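# Press the gauge pin on the magnet-marked fixture post

## Task

Find the fixture post with the yellow magnet on it. Press that post's gauge pin fully in and keep it there for one second, after which the spring may push it back out. Do not disturb the other three pins, and do not move the magnet.

## Robot and tools

Robot: two UR20-style arms, left_arm and right_arm, each with a Robotiq 2F-85 two-finger gripper and a wrist camera (cam_left_wrist, cam_right_wrist, both 896x504). The fingers point along the gripper's +z and open and close along its y. A camera block about 10 cm off the last joint's axis sits toward the gripper's +x and turns with it.

Frames: the scene frame has its origin at table-top height midway between the nominal bases, +z up, +x out over the table, left_arm toward +y. Calibrated bases: left_arm at (+0.060, +0.928, 0), right_arm at (-0.064, -0.817, 0), each turned only slightly about z. Every hand position, orientation, velocity and wrist-camera pose a result reports is in that arm's own base frame. Motion offsets, though, run along the axes of the arm's current Hand target. end_effector_position is the point between the closed pads; closed fingertips reach about 19 mm past it.

execute_actions(actions, cameras): actions is a list of actions; each action is a list of at most 15 rows, and each row runs for one 1/30 s step. A row is 18 numbers, all in [-1, 1], always for both arms: left dx, dy, dz, rx, ry, rz, gripper position, force_limit, speed, then the same nine for the right. dx..rz are an offset, not a pose, measured from the Hand target at the start of that action (every row counts from that same start). Scale: 1.0 = 0.6 m for dx..dz and 180 degrees for the rotation vector rx..rz. Repeating an offset in a new action moves further. A short table keeps its last row until 15 steps have passed. Six zeros ask again for the current Hand target. Gripper position is absolute: +1 fully open (85 mm), about -0.8 pads touching, -1 closes until blocked. force_limit and speed (-1..+1) set grip strength and finger speed (about 20, 85, 150 mm/s at -1, 0, +1). To leave a gripper unchanged, repeat its last three numbers; 0 is a real command. An empty list just returns state and images. cameras: list of names, [] for none, omitted for all.

move(target, speed, blend, stop_force, zero, blocking, cameras): target is one 18-number row or a list of up to 15 rows, same layout and scale as above, each an offset from the Hand targets at the move's start (not from the previous row). Straight paths, ending together, capped at 10 s. speed: m/s, 0.002 to 4.2, default 0.25 (turns up to twice that in rad/s); one value or one per target. blend: corner rounding in m for lists. stop_force: 6 to 120 N, ends an arm's path when its wrist sensor feels that much push against the motion; not reliable if the gripper rotates, and it can miss light pushes that slide or tip things. zero (only with stop_force): true resets the reference first. blocking=false returns early; not allowed with stop_force. Paths do not avoid obstacles or the other arm; avoid paths that pass near an arm's own base.

wait(seconds 0..10) holds the last commands. stop() brakes a running move. zoom_image(camera, region=[x0,y0,x1,y1] pixels, at most 504x504) enlarges part of a wrist image. zero_wrist_force(arm) re-zeros that sensor. read_manual gives licence texts. finished_scene(scene = the current scene's number) ends the scene and cannot be undone.

Results: per arm, end_effector_position (m), quat_wxyz, velocities (left out when joint velocities read "within noise"), Hand target (the last commanded pose after clipping; next offsets start from it), Tool commands, joint positions and torques, Wrist force/torque along the gripper axes plus a peak line, gripper position_measured in counts (3 open, 78 about 60 mm, 130 about 40 mm, 180 about 20 mm, 230 pads together) and object_status (0 moving, 1 blocked while opening, 2 blocked while closing = gripping, 3 reached target). A move adds a "move:" line: done, off_target, moving, held, fault, and limits such as paced or held. Actions calls also list some intermediate positions.

Motion notes: orientation commands are clipped to 32 degrees from the measured orientation each step; motion lags commands by about 0.2 s; a gripper can settle short of its Hand target, so send the missing distance. A pressing arm keeps pushing until commanded back past its gripper.

Avoid: arms are stiff, so aiming even slightly beyond a firm contact can trigger a fault. About 150 N (±25) outside force on an arm, or joint torque at its limit (wrist joints 98.4 N m), stops it for 10 s. Approach the pin slowly, ideally with stop_force and a target only a little past the fully-in depth, then back off. Do not bump the neighbouring pins or the magnet. Do not let any object drop or leave the table, avoid hard hits, slams and arm-to-arm contact, and do not keep motors loaded long, or they overheat and brake.

Each tool is called as name(argument=value, ...) on one line, values as JSON.

## Session

execute_actions(actions=[])

Scene clock: 0.00 s.
left_arm: end_effector_position=(+1.6020, +0.5513, +0.3701) position_measured=3 object_status=3 end_effector_quat_wxyz=(-0.049, +0.940, +0.190, +0.279) | right_arm: end_effector_position=(+0.4481, +0.4679, +0.3319) position_measured=3 object_status=3 end_effector_quat_wxyz=(-0.272, +0.502, +0.649, +0.503)
Joint positions: left_arm=[0.193 -0.686 0.985 -2.439 -1.472 -3.319] | right_arm=[4.007 -1.969 -2.772 1.193 2.076 2.519]
Joint velocities: within noise
Joint torques (N m): no reading
Motor temperatures (°C): left_arm=[24 35 26 39 34 34] | right_arm=[28 36 36 37 34 38]
Wrist force (N): no reading
Wrist torque (N m): no reading
Wrist force, peak (N): no reading
Hand target: left_arm +1.6020, +0.5513, +0.3701; -0.049, +0.940, +0.190, +0.279 | right_arm +0.4481, +0.4679, +0.3319; -0.272, +0.502, +0.649, +0.503
Tool commands: left_gripper/position=+1.0 left_gripper/force_limit=+1.0 left_gripper/speed=+1.0 right_gripper/position=+1.0 right_gripper/force_limit=+1.0 right_gripper/speed=+1.0
camera_calibration:
cam_left_wrist: T_world_to_cam=[[0.280319, -0.958405, -0.0536817, 0.116011], [-0.933413, -0.259108, -0.248199, 1.75322], [0.223966, 0.119682, -0.967221, 0.0591923], [0, 0, 0, 1]] pos_world=[1.5907, 0.558373, 0.498626]
cam_right_wrist: T_world_to_cam=[[0.956613, -0.13676, 0.257272, -0.433465], [0.120637, -0.61784, -0.776995, 0.502422], [0.265214, 0.774319, -0.574535, -0.162484], [0, 0, 0, 1]] pos_world=[0.39714, 0.37695, 0.408545]

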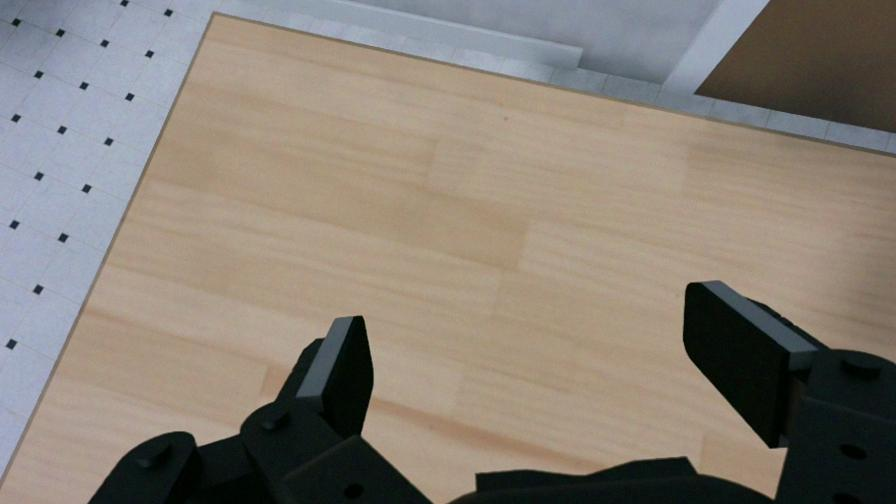

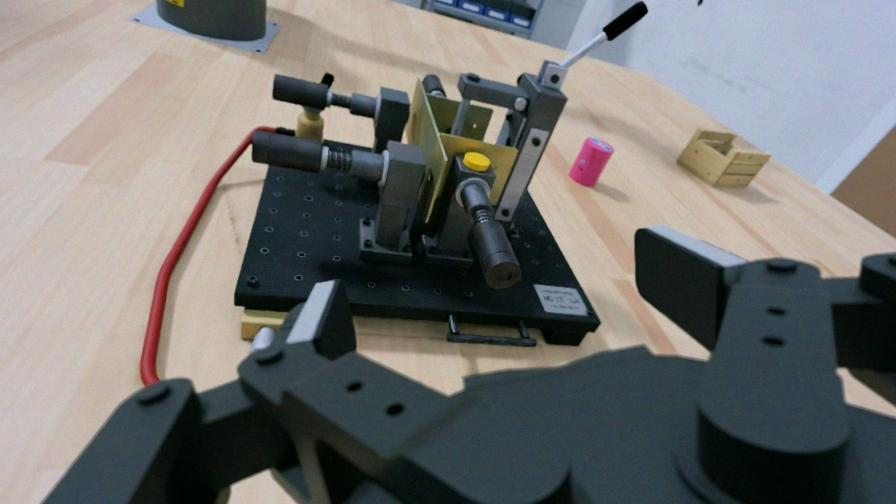

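move(target=[0,0,0,0,0,0,1,1,1,-0.231,0.09,0.153,0.027,0.121,0.122,-1,-1,0], cameras=["cam_right_wrist"])

zoom_image(camera="cam_right_wrist", region=[200, 100, 700, 500])

Scene clock: 2.37 s.
left_arm: end_effector_position=(+1.6020, +0.5513, +0.3701) position_measured=3 object_status=3 end_effector_quat_wxyz=(-0.049, +0.940, +0.190, +0.279) | right_arm: end_effector_position=(+0.5045, +0.4824, +0.2649) position_measured=232 object_status=3 end_effector_quat_wxyz=(-0.387, +0.508, +0.583, +0.503)
Joint positions: left_arm=[0.193 -0.686 0.985 -2.439 -1.472 -3.319] | right_arm=[3.853 -2.274 -2.624 1.479 2.351 2.746]
Joint velocities: within noise
Joint torques (N m): left_arm=[0.05 -276.87 -106.88 -11.95 2.19 -0.26] | right_arm=[25.58 158.92 -23.94 2.53 -2.46 -8.37]
Motor temperatures (°C): left_arm=[24 35 26 39 34 34] | right_arm=[28 36 36 37 34 38]
Wrist force (N): left_arm=[0.4 0.0 -0.2] | right_arm=[-0.2 0.1 -0.7]
Wrist torque (N m): left_arm=[0.01 -0.04 0.00] | right_arm=[-0.25 0.18 -0.32]
Wrist force, peak (N): left_arm=[0.7 -0.5 -0.3] | right_arm=[-14.0 6.2 5.1]
Hand target: left_arm +1.6020, +0.5513, +0.3701; -0.049, +0.940, +0.190, +0.279 | right_arm +0.5045, +0.4824, +0.2649; -0.387, +0.508, +0.583, +0.503 (not the last commanded pose)
Off the commanded pose: left_arm 0.000 m, 0 deg | right_arm 0.086 m, 16 deg.
move: held (right_arm; a check stopped the path); limits=held
pose unreachable (right arm): on one or more control steps of this call, first in action 0 (counted from 0), this arm could not follow its commanded pose, so it was not sent that pose on those steps. It may still have moved: this result reports where it is.
cause: moving toward the commanded pose would bring two parts of the arm too close to each other (its gripper and another part of the arm, with joints 4 (wrist 1) to 6 (wrist 3) between them).
camera_calibration:
cam_right_wrist: T_world_to_cam=[[0.991445, -0.122022, 0.046337, -0.436987], [-0.0159476, -0.465594, -0.884855, 0.476523], [0.129546, 0.876546, -0.463557, -0.237367], [0, 0, 0, 1]] pos_world=[0.471598, 0.376608, 0.331869]
Images, in order (width x height): cam_right_wrist 896x504.

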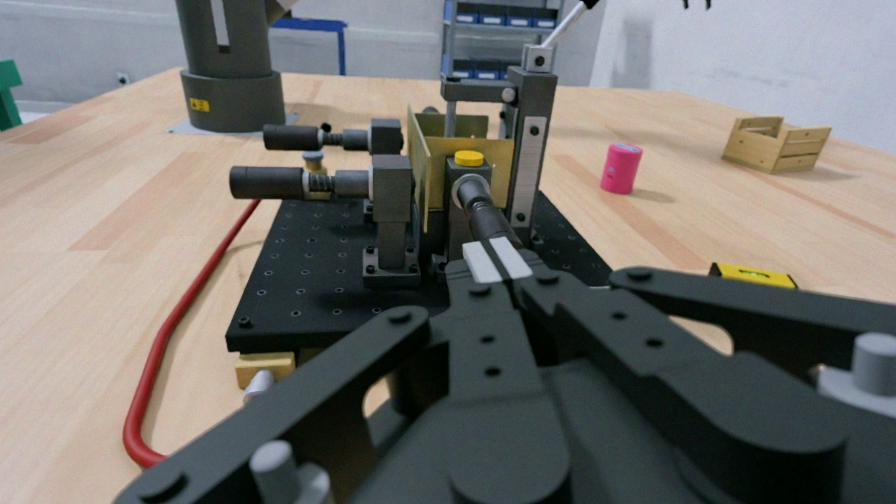

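Scaled by 1.008 from the camera's 896x504 image, which has a finer 1280x720 frame.

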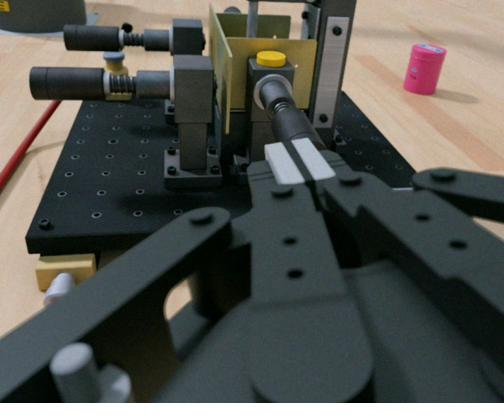

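move(target=[0,0,0,0,0,0,1,1,1,-0.131,0.054,0.2295,0,0,0,-1,-1,0], cameras=["cam_right_wrist"])

zoom_image(camera="cam_right_wrist", region=[350, 100, 650, 300])

Scene clock: 4.37 s.
left_arm: end_effector_position=(+1.6020, +0.5513, +0.3701) position_measured=3 object_status=3 end_effector_quat_wxyz=(-0.049, +0.940, +0.190, +0.279) | right_arm: end_effector_position=(+0.5588, +0.6004, +0.1688) position_measured=232 object_status=3 end_effector_quat_wxyz=(-0.387, +0.508, +0.583, +0.503)
Joint positions: left_arm=[0.193 -0.686 0.985 -2.439 -1.472 -3.319] | right_arm=[3.947 -2.431 -2.453 1.487 2.26 2.779]
Joint velocities: within noise
Joint torques (N m): left_arm=[0.75 -275.75 -106.04 -11.57 2.37 -0.04] | right_arm=[24.83 131.16 8.29 1.05 -4.14 5.71]
Motor temperatures (°C): left_arm=[24 35 26 39 34 34] | right_arm=[28 36 36 37 34 38]
Wrist force (N): left_arm=[0.4 0.1 0.0] | right_arm=[-1.1 -0.7 -0.8]
Wrist torque (N m): left_arm=[0.03 -0.05 -0.01] | right_arm=[-0.26 0.47 -0.28]
Wrist force, peak (N): left_arm=[0.6 -0.2 0.1] | right_arm=[0.8 -0.8 -3.2]
Hand target: left_arm +1.6020, +0.5513, +0.3701; -0.049, +0.940, +0.190, +0.279 | right_arm +0.5589, +0.6006, +0.1687; -0.387, +0.508, +0.583, +0.503
Off the commanded pose: left_arm 0.000 m, 0 deg | right_arm 0.000 m, 0 deg.
move: done
camera_calibration:
cam_right_wrist: T_world_to_cam=[[0.991431, -0.12211, 0.0463975, -0.471922], [-0.0159528, -0.465713, -0.884792, 0.447388], [0.12965, 0.876471, -0.46367, -0.39246], [0, 0, 0, 1]] pos_world=[0.525898, 0.494707, 0.235769]
Images, in order (width x height): cam_right_wrist 896x504.

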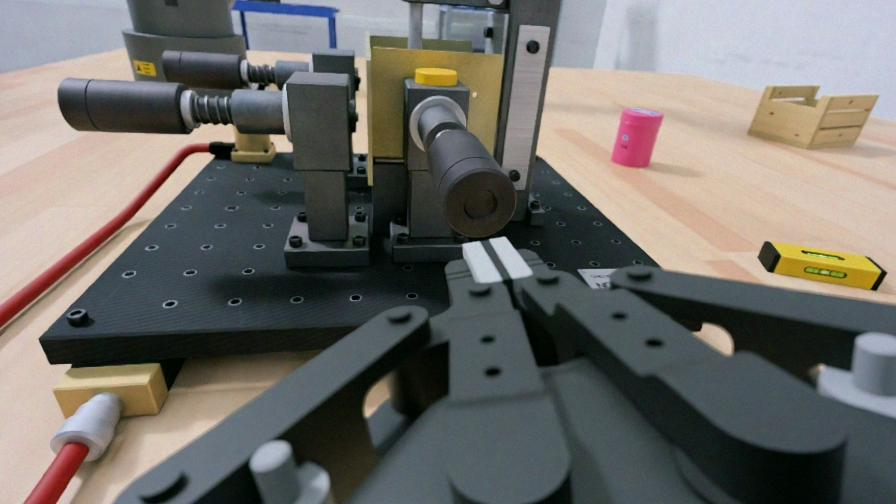

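Scaled by 1.680 from the camera's 896x504 image, which has a finer 1280x720 frame.

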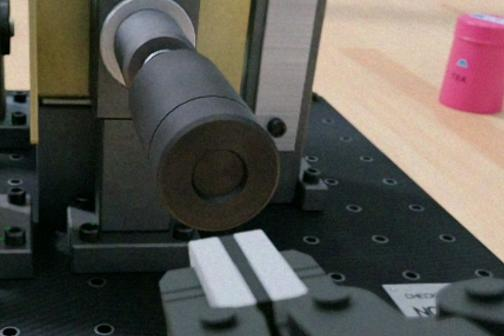

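move(target=[[0,0,0,0,0,0,1,1,1,0.0123,0.005,0.0657,0,0,0,-1,-1,0],[0,0,0,0,0,0,1,1,1,0.0293,0.0032,0.1473,0,0,0,-1,-1,0]], speed=[0.1,0.015], stop_force=60, cameras=["cam_right_wrist"])

wait(seconds=0.8)

zoom_image(camera="cam_right_wrist", region=[250, 50, 650, 300])

Scene clock: 8.70 s.
left_arm: end_effector_position=(+1.6020, +0.5513, +0.3701) position_measured=3 object_status=3 end_effector_quat_wxyz=(-0.049, +0.940, +0.190, +0.279) | right_arm: end_effector_position=(+0.5617, +0.6790, +0.1691) position_measured=232 object_status=3 end_effector_quat_wxyz=(-0.388, +0.507, +0.583, +0.502)
Joint positions: left_arm=[0.193 -0.686 0.985 -2.439 -1.472 -3.319] | right_arm=[4.031 -2.421 -2.391 1.431 2.181 2.804]
Joint velocities: within noise
Joint torques (N m): left_arm=[7.92 -286.34 -112.5 -11.4 3.45 0.61] | right_arm=[11.65 158.61 3.71 5.92 -0.23 -0.59]
Motor temperatures (°C): left_arm=[24 35 26 39 34 34] | right_arm=[28 36 36 37 34 38]
Wrist force (N): left_arm=[0.2 -0.1 -0.1] | right_arm=[-1.9 -1.5 -10.3]
Wrist torque (N m): left_arm=[0.00 -0.03 0.00] | right_arm=[-0.32 0.37 -0.16]
Wrist force, peak (N): left_arm=[0.8 -0.2 -0.2] | right_arm=[-22.7 -10.2 -129.3]
Hand target: left_arm +1.6020, +0.5513, +0.3701; -0.049, +0.940, +0.190, +0.279 | right_arm +0.5617, +0.6790, +0.1691; -0.388, +0.507, +0.583, +0.502 (not the last commanded pose)
Tool commands: left_gripper/position=+1.0 left_gripper/force_limit=+1.0 left_gripper/speed=+1.0 right_gripper/position=-1.0 right_gripper/force_limit=-1.0 right_gripper/speed=+0.003922
Off the commanded pose: left_arm 0.000 m, 0 deg | right_arm 0.012 m, 0 deg.
FORCE FAULT: contact force on the right arm reached its limit, and that arm stopped. The contact can be on any part of that arm, not only on its tool. That arm's remaining commands of this call were not run. That arm is still stopped at the end of this call. That arm stays stopped for about 9 more seconds. Until then a move that you send moves the other arm only, and its call returns only when the move has ended. Once the stop has ended, the next robot result says so. If the stop ends while you think or write, that arm runs what you send next, counted from a new Hand target: where the arm stands when the stop ends. While its stop runs, that arm takes no new command, but its gripper still runs the gripper command that each later call begins with. Until it ends, the stop uses up actions while you think or wait. An arm that is not stopped still takes commands.
move: fault (right_arm; stop_force had ended the path); path passed 1 of 2 targets
camera_calibration:
cam_right_wrist: T_world_to_cam=[[0.991621, -0.120462, 0.0466544, -0.466426], [-0.0148652, -0.465162, -0.885101, 0.483355], [0.128323, 0.876991, -0.463055, -0.461304], [0, 0, 0, 1]] pos_world=[0.528899, 0.573211, 0.23597]
Images, in order (width x height): cam_right_wrist 896x504.

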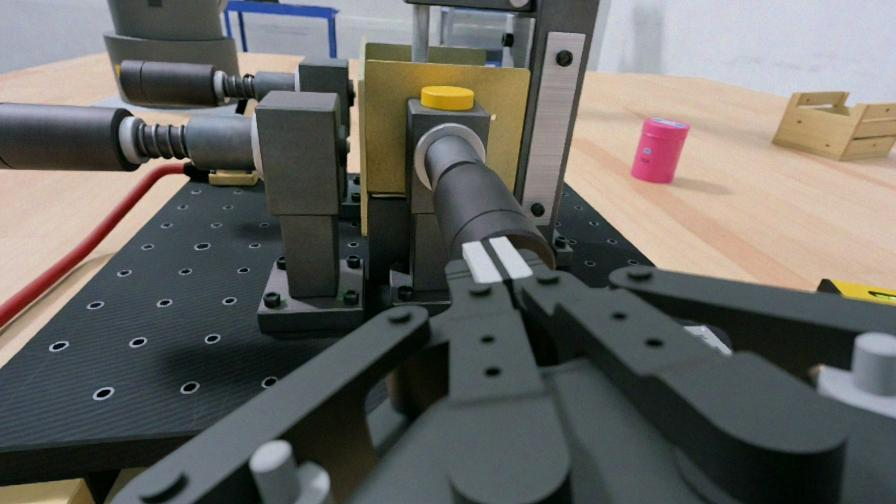

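not run: an earlier result of this reply reported a stop or a fault. Calls in your next reply go to the robot.

Scaled by 1.260 from the camera's 896x504 image, which has a finer 1280x720 frame.

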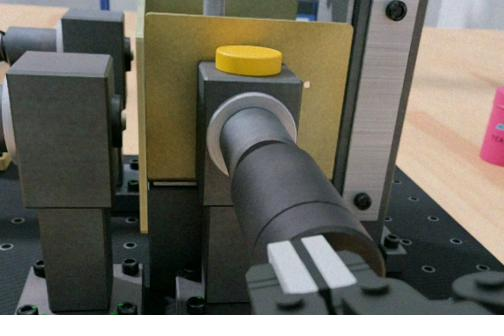

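wait(seconds=9.6, cameras=[])

move(target=[0,0,0,0,0,0,1,1,1,0.0068,-0.0007,0.0327,0,0,0,-1,-1,0], speed=0.005, stop_force=35, cameras=["cam_right_wrist"])

wait(seconds=1.3)

zoom_image(camera="cam_right_wrist", region=[250, 50, 650, 300])

Scene clock: 18.67 s.
left_arm: end_effector_position=(+1.6020, +0.5513, +0.3701) position_measured=3 object_status=3 end_effector_quat_wxyz=(-0.049, +0.940, +0.190, +0.279) | right_arm: end_effector_position=(+0.5617, +0.6790, +0.1691) position_measured=232 object_status=3 end_effector_quat_wxyz=(-0.388, +0.507, +0.583, +0.502)
Joint positions: left_arm=[0.193 -0.686 0.985 -2.439 -1.472 -3.319] | right_arm=[4.031 -2.421 -2.391 1.431 2.181 2.804]
Joint velocities: within noise
Joint torques (N m): left_arm=[7.58 -287.26 -118.96 -11 5.33 2.64] | right_arm=[12.12 166.93 7.39 5.58 -0.28 -0.4]
Motor temperatures (°C): left_arm=[24 35 26 39 34 34] | right_arm=[28 35 36 37 34 38]
Wrist force (N): left_arm=[0.4 -0.2 0.1] | right_arm=[-1.7 -1.3 -10.5]
Wrist torque (N m): left_arm=[-0.02 -0.05 0.00] | right_arm=[-0.29 0.34 -0.16]
Wrist force, peak (N): left_arm=[0.7 -0.3 -0.3] | right_arm=[-2.1 -1.2 -10.7]
Hand target: left_arm +1.6020, +0.5513, +0.3701; -0.049, +0.940, +0.190, +0.279 | right_arm +0.5617, +0.6790, +0.1691; -0.388, +0.507, +0.583, +0.502 (not the last commanded pose)
Tool commands: left_gripper/position=+1.0 left_gripper/force_limit=+1.0 left_gripper/speed=+1.0 right_gripper/position=-1.0 right_gripper/force_limit=-1.0 right_gripper/speed=+0.003922
Off the commanded pose: left_arm 0.000 m, 0 deg | right_arm 0.012 m, 0 deg.
FORCE FAULT, CONTINUED: the right arm's stop, for the force fault that an earlier result reported, is over. The rest of the stop counts as 19 of the actions that you can send in this scene. During its stop the right arm's controller moved it back a little. That arm's target is now where it stood when the stop ended, not its last command. That arm accepts commands again.
wait: 9.60 s; at rest from the start
No camera images: "cameras" was empty.

Scene clock: 20.20 s.
left_arm: end_effector_position=(+1.6020, +0.5513, +0.3701) position_measured=3 object_status=3 end_effector_quat_wxyz=(-0.049, +0.940, +0.190, +0.279) | right_arm: end_effector_position=(+0.5617, +0.6811, +0.1690) position_measured=232 object_status=3 end_effector_quat_wxyz=(-0.388, +0.507, +0.583, +0.502)
Joint positions: left_arm=[0.193 -0.686 0.985 -2.439 -1.472 -3.319] | right_arm=[4.033 -2.421 -2.389 1.429 2.179 2.805]
Joint velocities: within noise
Joint torques (N m): left_arm=[8.82 -287.66 -119.81 -10.74 5.54 1.94] | right_arm=[9.05 163.69 15.5 3.67 6.07 -4.52]
Motor temperatures (°C): left_arm=[24 35 26 39 34 34] | right_arm=[28 35 36 37 34 38]
Wrist force (N): left_arm=[0.2 0.0 0.0] | right_arm=[-7.1 -3.0 -50.5]
Wrist torque (N m): left_arm=[0.02 -0.02 0.00] | right_arm=[-0.18 0.58 -0.17]
Wrist force, peak (N): left_arm=[0.6 -0.3 0.1] | right_arm=[-9.6 -2.1 -64.6]
Hand target: left_arm +1.6020, +0.5513, +0.3701; -0.049, +0.940, +0.190, +0.279 | right_arm +0.5617, +0.6811, +0.1690; -0.388, +0.507, +0.583, +0.502 (not the last commanded pose)
Off the commanded pose: left_arm 0.000 m, 0 deg | right_arm 0.018 m, 0 deg.
move: contact (right_arm)
camera_calibration:
cam_right_wrist: T_world_to_cam=[[0.991621, -0.120462, 0.0466544, -0.466185], [-0.0148652, -0.465162, -0.885101, 0.484285], [0.128323, 0.876991, -0.463055, -0.463058], [0, 0, 0, 1]] pos_world=[0.528899, 0.575211, 0.23597]
Images, in order (width x height): cam_right_wrist 896x504.

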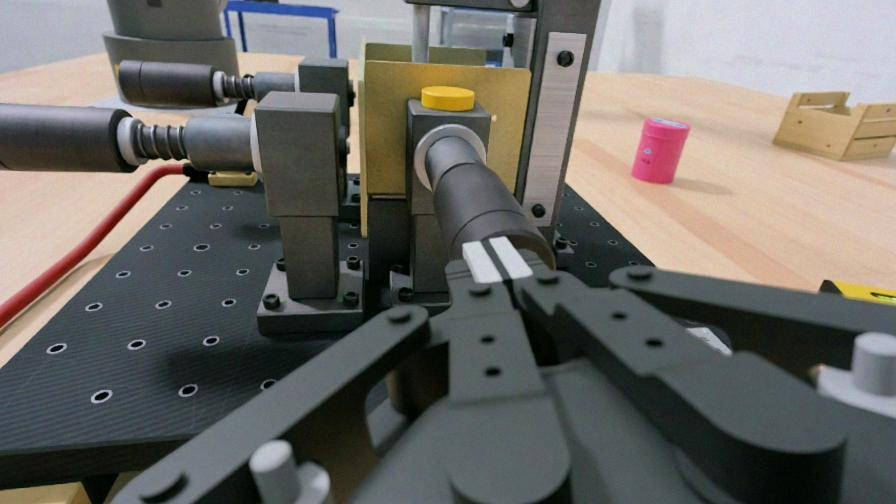

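Scene clock: 21.50 s.
left_arm: end_effector_position=(+1.6020, +0.5513, +0.3701) position_measured=3 object_status=3 end_effector_quat_wxyz=(-0.049, +0.940, +0.190, +0.279) | right_arm: end_effector_position=(+0.5617, +0.6811, +0.1690) position_measured=232 object_status=3 end_effector_quat_wxyz=(-0.388, +0.507, +0.583, +0.502)
Joint positions: left_arm=[0.193 -0.686 0.985 -2.439 -1.472 -3.319] | right_arm=[4.033 -2.421 -2.389 1.429 2.179 2.805]
Joint velocities: within noise
Joint torques (N m): left_arm=[6.72 -293.42 -117.03 -10.59 5.87 2.5] | right_arm=[7.7 148.38 15.44 4.95 5.61 -5.15]
Motor temperatures (°C): left_arm=[24 35 26 38 34 34] | right_arm=[28 35 36 37 34 38]
Wrist force (N): left_arm=[0.2 -0.1 0.0] | right_arm=[-6.3 -3.1 -48.0]
Wrist torque (N m): left_arm=[-0.02 -0.01 0.00] | right_arm=[-0.22 0.56 -0.17]
Wrist force, peak (N): left_arm=[0.6 -0.1 -0.5] | right_arm=[-6.6 -2.9 -50.0]
Hand target: left_arm +1.6020, +0.5513, +0.3701; -0.049, +0.940, +0.190, +0.279 | right_arm +0.5617, +0.6811, +0.1690; -0.388, +0.507, +0.583, +0.502 (not the last commanded pose)
Tool commands: left_gripper/position=+1.0 left_gripper/force_limit=+1.0 left_gripper/speed=+1.0 right_gripper/position=-1.0 right_gripper/force_limit=-1.0 right_gripper/speed=+0.0
Off the commanded pose: left_arm 0.000 m, 0 deg | right_arm 0.018 m, 0 deg.
wait: 1.30 s; at rest by 0.17 s
camera_calibration:
cam_left_wrist: T_world_to_cam=[[0.280319, -0.958405, -0.0536817, 0.116011], [-0.933413, -0.259108, -0.248199, 1.75322], [0.223966, 0.119682, -0.967221, 0.0591923], [0, 0, 0, 1]] pos_world=[1.5907, 0.558373, 0.498626]
cam_right_wrist: T_world_to_cam=[[0.991608, -0.120548, 0.0467015, -0.46614], [-0.0148635, -0.46516, -0.885102, 0.484284], [0.128421, 0.87698, -0.463049, -0.463105], [0, 0, 0, 1]] pos_world=[0.528899, 0.575211, 0.23597]

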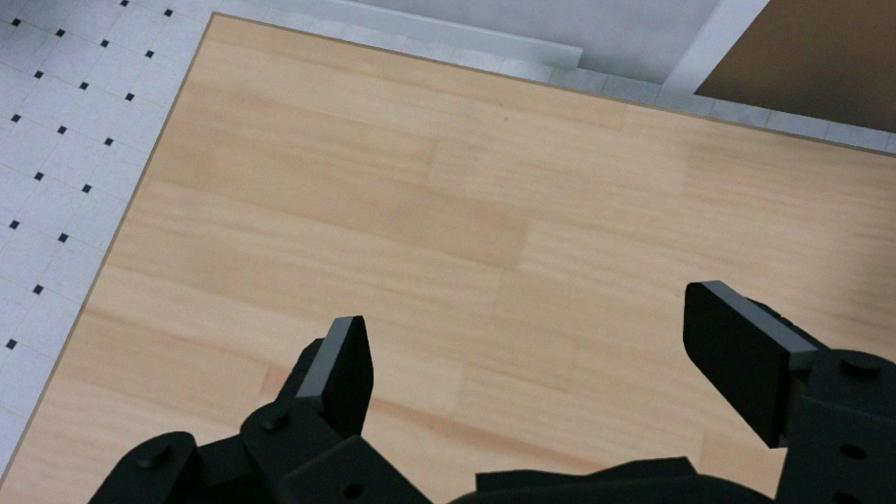

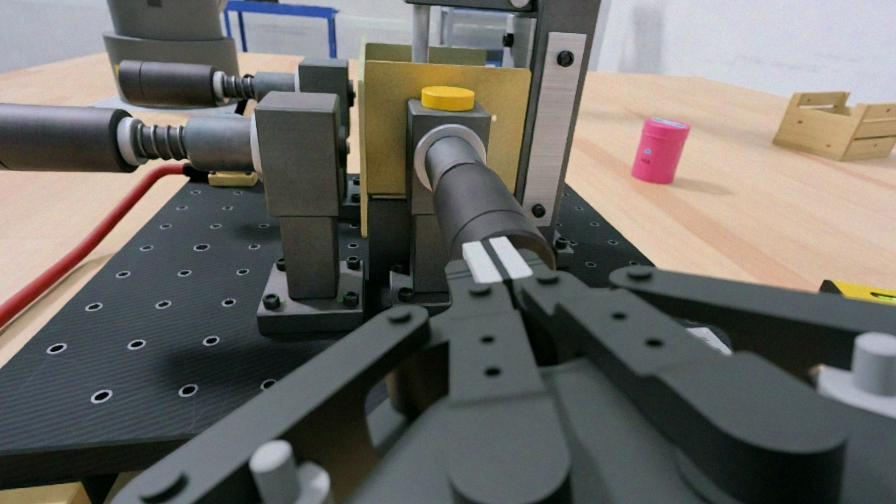

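Scaled by 1.260 from the camera's 896x504 image, which has a finer 1280x720 frame.

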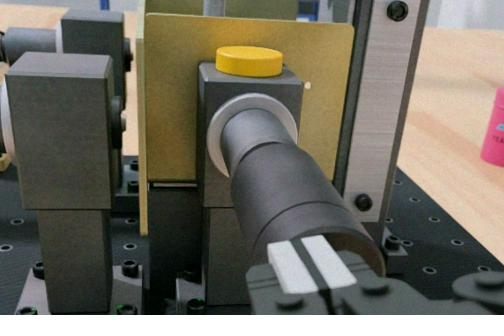

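finished_scene(scene=2)

The scene is finished: the task was done.


## Next scene

The same job, from a new start.

execute_actions(actions=[])

Scene clock: 0.00 s.
left_arm: end_effector_position=(+0.3071, -0.4220, +0.1602) position_measured=3 object_status=3 end_effector_quat_wxyz=(+0.066, +0.956, -0.074, +0.275) | right_arm: end_effector_position=(+0.4900, -0.3027, +0.2369) position_measured=3 object_status=3 end_effector_quat_wxyz=(+0.548, -0.467, -0.511, -0.471)
Joint positions: left_arm=[-1.763 -1.739 2.857 -2.766 -1.003 1.555] | right_arm=[2.511 -2.074 -2.06 -2.212 2.389 -0.015]
Joint velocities: within noise
Joint torques (N m): no reading
Motor temperatures (°C): left_arm=[24 35 26 38 34 33] | right_arm=[28 35 35 36 33 38]
Wrist force (N): no reading
Wrist torque (N m): no reading
Wrist force, peak (N): no reading
Hand target: left_arm +0.3071, -0.4220, +0.1602; +0.066, +0.956, -0.074, +0.275 | right_arm +0.4900, -0.3027, +0.2369; +0.548, -0.467, -0.511, -0.471
Tool commands: left_gripper/position=+1.0 left_gripper/force_limit=+1.0 left_gripper/speed=+1.0 right_gripper/position=+1.0 right_gripper/force_limit=+1.0 right_gripper/speed=+1.0
camera_calibration:
cam_left_wrist: T_world_to_cam=[[-0.285835, -0.958093, 0.0188626, -0.30276], [-0.929607, 0.27245, -0.248197, 0.463413], [0.232657, -0.0884782, -0.968526, 0.172428], [0, 0, 0, 1]] pos_world=[0.304136, -0.401073, 0.28773]
cam_right_wrist: T_world_to_cam=[[0.978979, 0.0562001, -0.196068, -0.399553], [-0.174505, -0.266853, -0.947807, 0.238768], [-0.105588, 0.962097, -0.251436, 0.530477], [0, 0, 0, 1]] pos_world=[0.488832, -0.424199, 0.281347]

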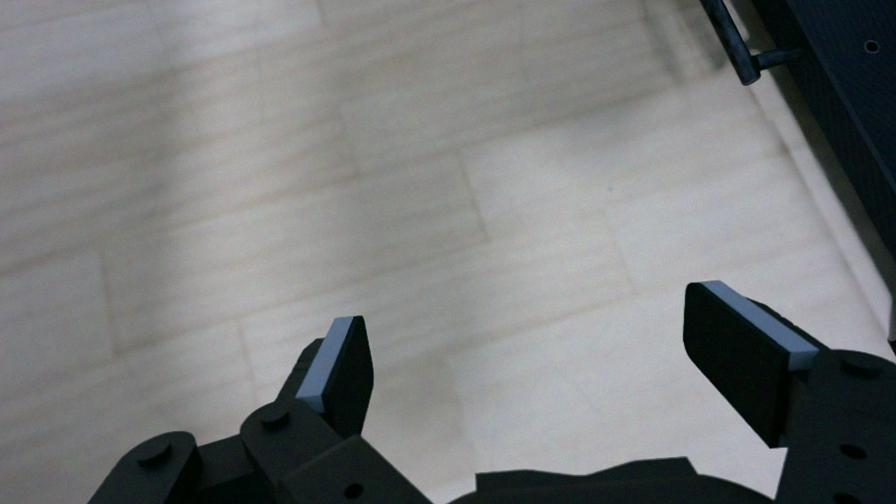

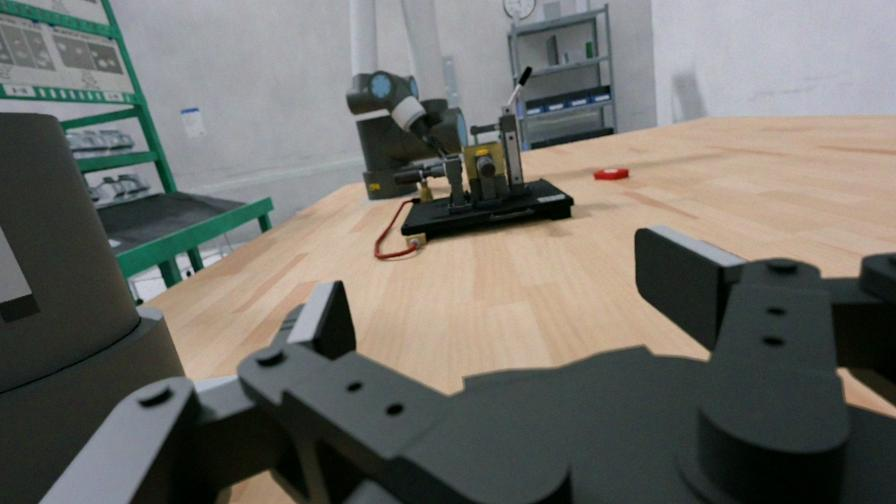

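zoom_image(camera="cam_right_wrist", region=[360, 60, 600, 260])

Scaled by 2.100 from the camera's 896x504 image, which has a finer 1280x720 frame.

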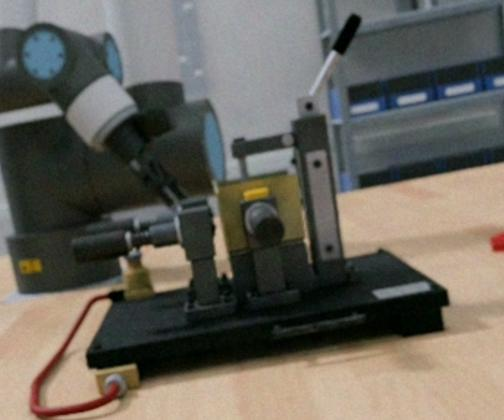

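move(target=[[0,0,0,0,0,0,1,1,1,0.093,0.438,0.455,-0.07,-0.04,0,-1,-1,0],[0,0,0,0,0,0,1,1,1,0.06,0.083,1.0,-0.14,-0.08,0,-1,-1,0]], blend=[0.15,0], speed=0.35, cameras=["cam_right_wrist"])

zoom_image(camera="cam_right_wrist", region=[200, 0, 700, 350])

Scene clock: 3.93 s.
left_arm: end_effector_position=(+0.3071, -0.4220, +0.1602) position_measured=3 object_status=3 end_effector_quat_wxyz=(+0.066, +0.956, -0.074, +0.275) | right_arm: end_effector_position=(+0.4685, +0.2970, +0.2969) position_measured=232 object_status=3 end_effector_quat_wxyz=(-0.365, +0.629, +0.460, +0.509)
Joint positions: left_arm=[-1.763 -1.739 2.857 -2.766 -1.003 1.555] | right_arm=[3.68 -1.451 -2.588 -2.529 4.017 -0.194]
Joint velocities: within noise
Joint torques (N m): left_arm=[3.4 -9.35 -59.26 -8.93 3.46 -0.9] | right_arm=[15.34 53.27 73.27 -2.52 3.47 5.44]
Motor temperatures (°C): left_arm=[24 35 26 38 34 33] | right_arm=[28 35 35 36 33 38]
Wrist force (N): left_arm=[0.1 0.0 -0.1] | right_arm=[-0.1 -0.6 1.5]
Wrist torque (N m): left_arm=[0.01 -0.01 0.00] | right_arm=[0.08 0.05 -0.26]
Wrist force, peak (N): left_arm=[-0.1 -0.5 -0.3] | right_arm=[0.4 -4.5 2.2]
Hand target: left_arm +0.3071, -0.4220, +0.1602; +0.066, +0.956, -0.074, +0.275 | right_arm +0.4685, +0.2970, +0.2970; -0.365, +0.629, +0.460, +0.509
Off the commanded pose: left_arm 0.000 m, 0 deg | right_arm 0.000 m, 0 deg.
move: done
camera_calibration:
cam_right_wrist: T_world_to_cam=[[0.904575, -0.40409, -0.13585, -0.246733], [-0.309965, -0.404635, -0.860344, 0.530378], [0.292687, 0.820355, -0.491276, -0.106903], [0, 0, 0, 1]] pos_world=[0.418876, 0.202605, 0.370271]
Images, in order (width x height): cam_right_wrist 896x504.

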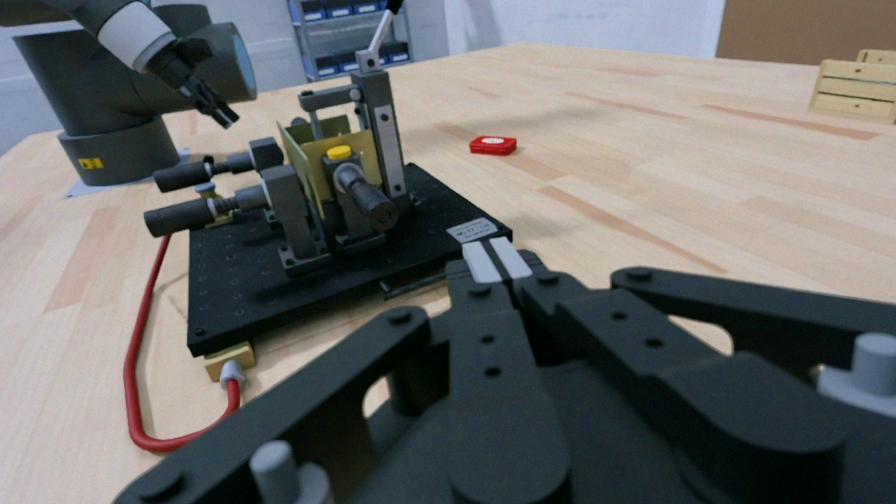

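Scaled by 1.008 from the camera's 896x504 image, which has a finer 1280x720 frame.

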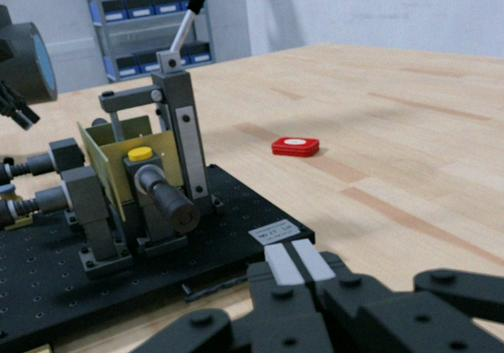

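move(target=[0,0,0,0,0,0,1,1,1,-0.0763,-0.0427,0.403,0.099,0.0135,-0.0168,-1,-1,0], cameras=["cam_right_wrist"])

zoom_image(camera="cam_right_wrist", region=[300, 100, 650, 300])

Scene clock: 6.53 s.
left_arm: end_effector_position=(+0.3071, -0.4220, +0.1602) position_measured=3 object_status=3 end_effector_quat_wxyz=(+0.066, +0.956, -0.074, +0.275) | right_arm: end_effector_position=(+0.5149, +0.5196, +0.1999) position_measured=232 object_status=3 end_effector_quat_wxyz=(-0.454, +0.542, +0.542, +0.454)
Joint positions: left_arm=[-1.763 -1.739 2.857 -2.766 -1.003 1.555] | right_arm=[3.867 -1.841 -2.415 -2.289 3.884 -0.195]
Joint velocities: within noise
Joint torques (N m): left_arm=[7.99 -10.37 -59.47 -8.9 2.83 -1.03] | right_arm=[21.5 73.65 61.23 5.79 -4.41 -7.23]
Motor temperatures (°C): left_arm=[24 35 26 38 34 33] | right_arm=[28 35 35 36 33 38]
Wrist force (N): left_arm=[0.0 0.0 -0.5] | right_arm=[-0.3 0.0 0.8]
Wrist torque (N m): left_arm=[0.01 0.01 0.00] | right_arm=[0.29 0.20 -0.13]
Wrist force, peak (N): left_arm=[0.4 0.1 -0.4] | right_arm=[-1.5 1.4 4.1]
Hand target: left_arm +0.3071, -0.4220, +0.1602; +0.066, +0.956, -0.074, +0.275 | right_arm +0.5150, +0.5198, +0.1999; -0.454, +0.542, +0.542, +0.454
Off the commanded pose: left_arm 0.000 m, 0 deg | right_arm 0.000 m, 0 deg.
move: done
camera_calibration:
cam_right_wrist: T_world_to_cam=[[0.983968, -0.0978516, -0.149107, -0.409342], [-0.177269, -0.444792, -0.877915, 0.507411], [0.0195837, 0.890272, -0.455007, -0.253729], [0, 0, 0, 1]] pos_world=[0.497697, 0.411526, 0.268979]
Images, in order (width x height): cam_right_wrist 896x504.

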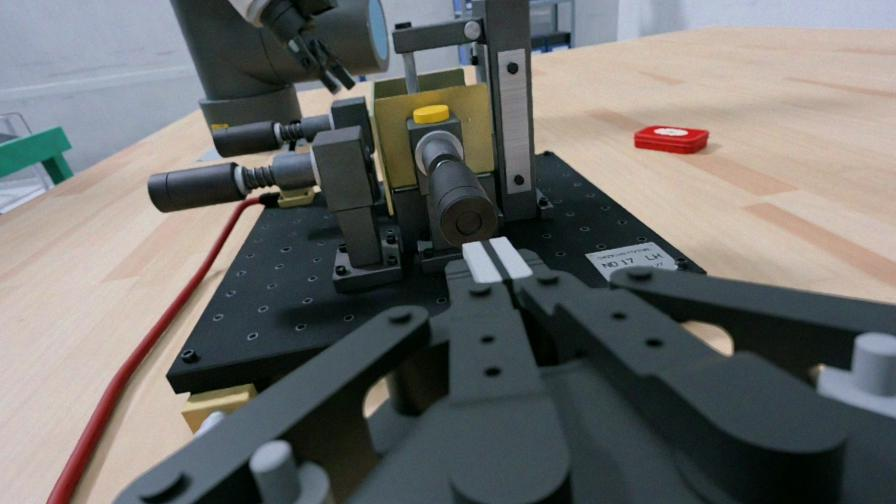

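Scaled by 1.440 from the camera's 896x504 image, which has a finer 1280x720 frame.

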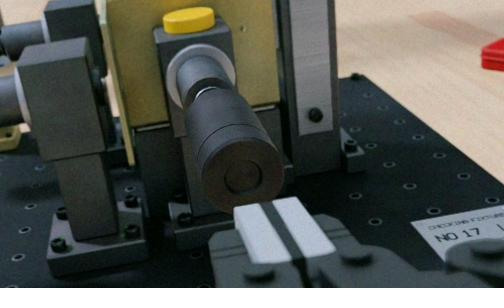

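move(target=[[0,0,0,0,0,0,1,1,1,-0.0278,0.005,0.149,0,0,0,-1,-1,0],[0,0,0,0,0,0,1,1,1,-0.0032,0.005,0.288,0,0,0,-1,-1,0]], speed=[0.1,0.007], stop_force=30, cameras=["cam_right_wrist"])

wait(seconds=0.9, cameras=["cam_right_wrist"])

zoom_image(camera="cam_right_wrist", region=[250, 50, 650, 300])

Scene clock: 15.57 s.
left_arm: end_effector_position=(+0.3071, -0.4220, +0.1602) position_measured=3 object_status=3 end_effector_quat_wxyz=(+0.066, +0.956, -0.074, +0.275) | right_arm: end_effector_position=(+0.5179, +0.6496, +0.1677) position_measured=232 object_status=3 end_effector_quat_wxyz=(-0.454, +0.542, +0.542, +0.454)
Joint positions: left_arm=[-1.763 -1.739 2.857 -2.766 -1.003 1.555] | right_arm=[4.029 -1.93 -2.349 -2.23 4.041 -0.141]
Joint velocities: within noise
Joint torques (N m): left_arm=[17.57 -3.17 -65.27 -8.11 3.87 -1.33] | right_arm=[-2.93 127.28 53.69 10.92 -2.63 -5.76]
Motor temperatures (°C): left_arm=[24 35 26 38 34 33] | right_arm=[28 35 35 36 33 38]
Wrist force (N): left_arm=[0.1 -0.1 -0.3] | right_arm=[4.0 -4.4 -34.8]
Wrist torque (N m): left_arm=[-0.01 -0.02 0.00] | right_arm=[0.41 0.17 -0.07]
Wrist force, peak (N): left_arm=[0.4 0.1 -0.3] | right_arm=[5.3 -2.6 -58.6]
Hand target: left_arm +0.3071, -0.4220, +0.1602; +0.066, +0.956, -0.074, +0.275 | right_arm +0.5179, +0.6496, +0.1677; -0.454, +0.542, +0.542, +0.454 (not the last commanded pose)
Off the commanded pose: left_arm 0.000 m, 0 deg | right_arm 0.040 m, 0 deg.
move: contact (right_arm); path passed 1 of 2 targets
camera_calibration:
cam_right_wrist: T_world_to_cam=[[0.983973, -0.097673, -0.14919, -0.404454], [-0.177262, -0.444825, -0.8779, 0.537507], [0.0193837, 0.890276, -0.455009, -0.384076], [0, 0, 0, 1]] pos_world=[0.500696, 0.541526, 0.236779]
Images, in order (width x height): cam_right_wrist 896x504.

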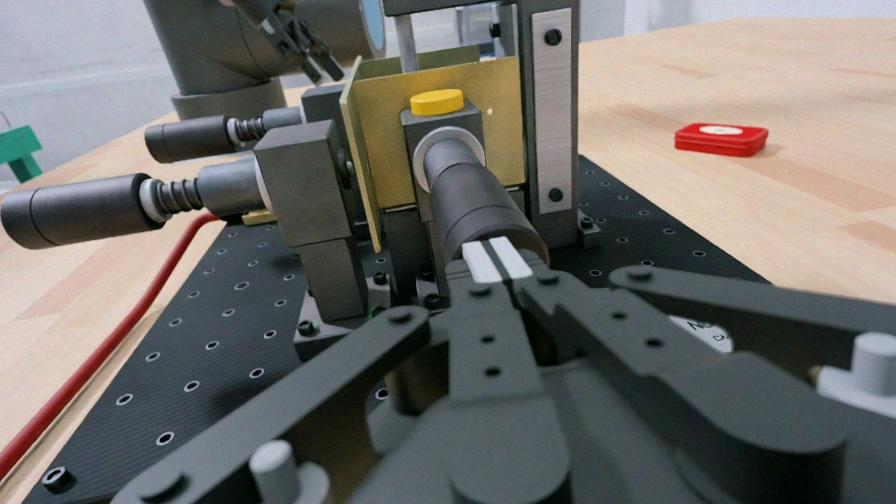

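Scene clock: 16.47 s.
left_arm: end_effector_position=(+0.3071, -0.4220, +0.1602) position_measured=3 object_status=3 end_effector_quat_wxyz=(+0.066, +0.956, -0.074, +0.275) | right_arm: end_effector_position=(+0.5179, +0.6496, +0.1677) position_measured=232 object_status=3 end_effector_quat_wxyz=(-0.454, +0.542, +0.542, +0.454)
Joint positions: left_arm=[-1.763 -1.739 2.857 -2.766 -1.003 1.555] | right_arm=[4.029 -1.93 -2.349 -2.23 4.041 -0.141]
Joint velocities: within noise
Joint torques (N m): left_arm=[9.6 -8.13 -64.98 -8 3.71 -0.52] | right_arm=[-2.95 130.83 51.97 9.15 -2.06 -6.71]
Motor temperatures (°C): left_arm=[24 35 26 38 34 33] | right_arm=[28 35 35 36 33 38]
Wrist force (N): left_arm=[0.0 0.1 -0.2] | right_arm=[2.4 -4.2 -31.4]
Wrist torque (N m): left_arm=[0.01 0.02 0.00] | right_arm=[0.38 0.12 -0.08]
Wrist force, peak (N): left_arm=[0.0 0.2 -0.5] | right_arm=[4.6 -4.6 -34.7]
Hand target: left_arm +0.3071, -0.4220, +0.1602; +0.066, +0.956, -0.074, +0.275 | right_arm +0.5179, +0.6496, +0.1677; -0.454, +0.542, +0.542, +0.454 (not the last commanded pose)
Tool commands: left_gripper/position=+1.0 left_gripper/force_limit=+1.0 left_gripper/speed=+1.0 right_gripper/position=-1.0 right_gripper/force_limit=-1.0 right_gripper/speed=+0.0
Off the commanded pose: left_arm 0.000 m, 0 deg | right_arm 0.040 m, 0 deg.
wait: 0.90 s; at rest by 0.17 s
camera_calibration:
cam_right_wrist: T_world_to_cam=[[0.983973, -0.097673, -0.14919, -0.404454], [-0.177262, -0.444825, -0.8779, 0.537507], [0.0193837, 0.890276, -0.455009, -0.384076], [0, 0, 0, 1]] pos_world=[0.500696, 0.541526, 0.236779]
Images, in order (width x height): cam_right_wrist 896x504.

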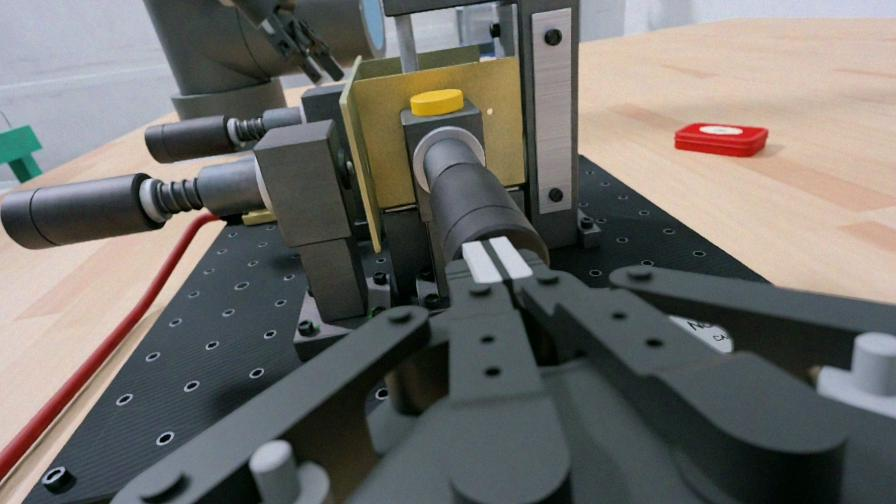

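Scaled by 1.260 from the camera's 896x504 image, which has a finer 1280x720 frame.

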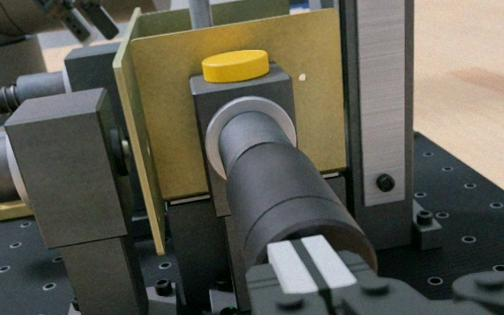

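finished_scene(scene=3)

The scene is finished: the task was done.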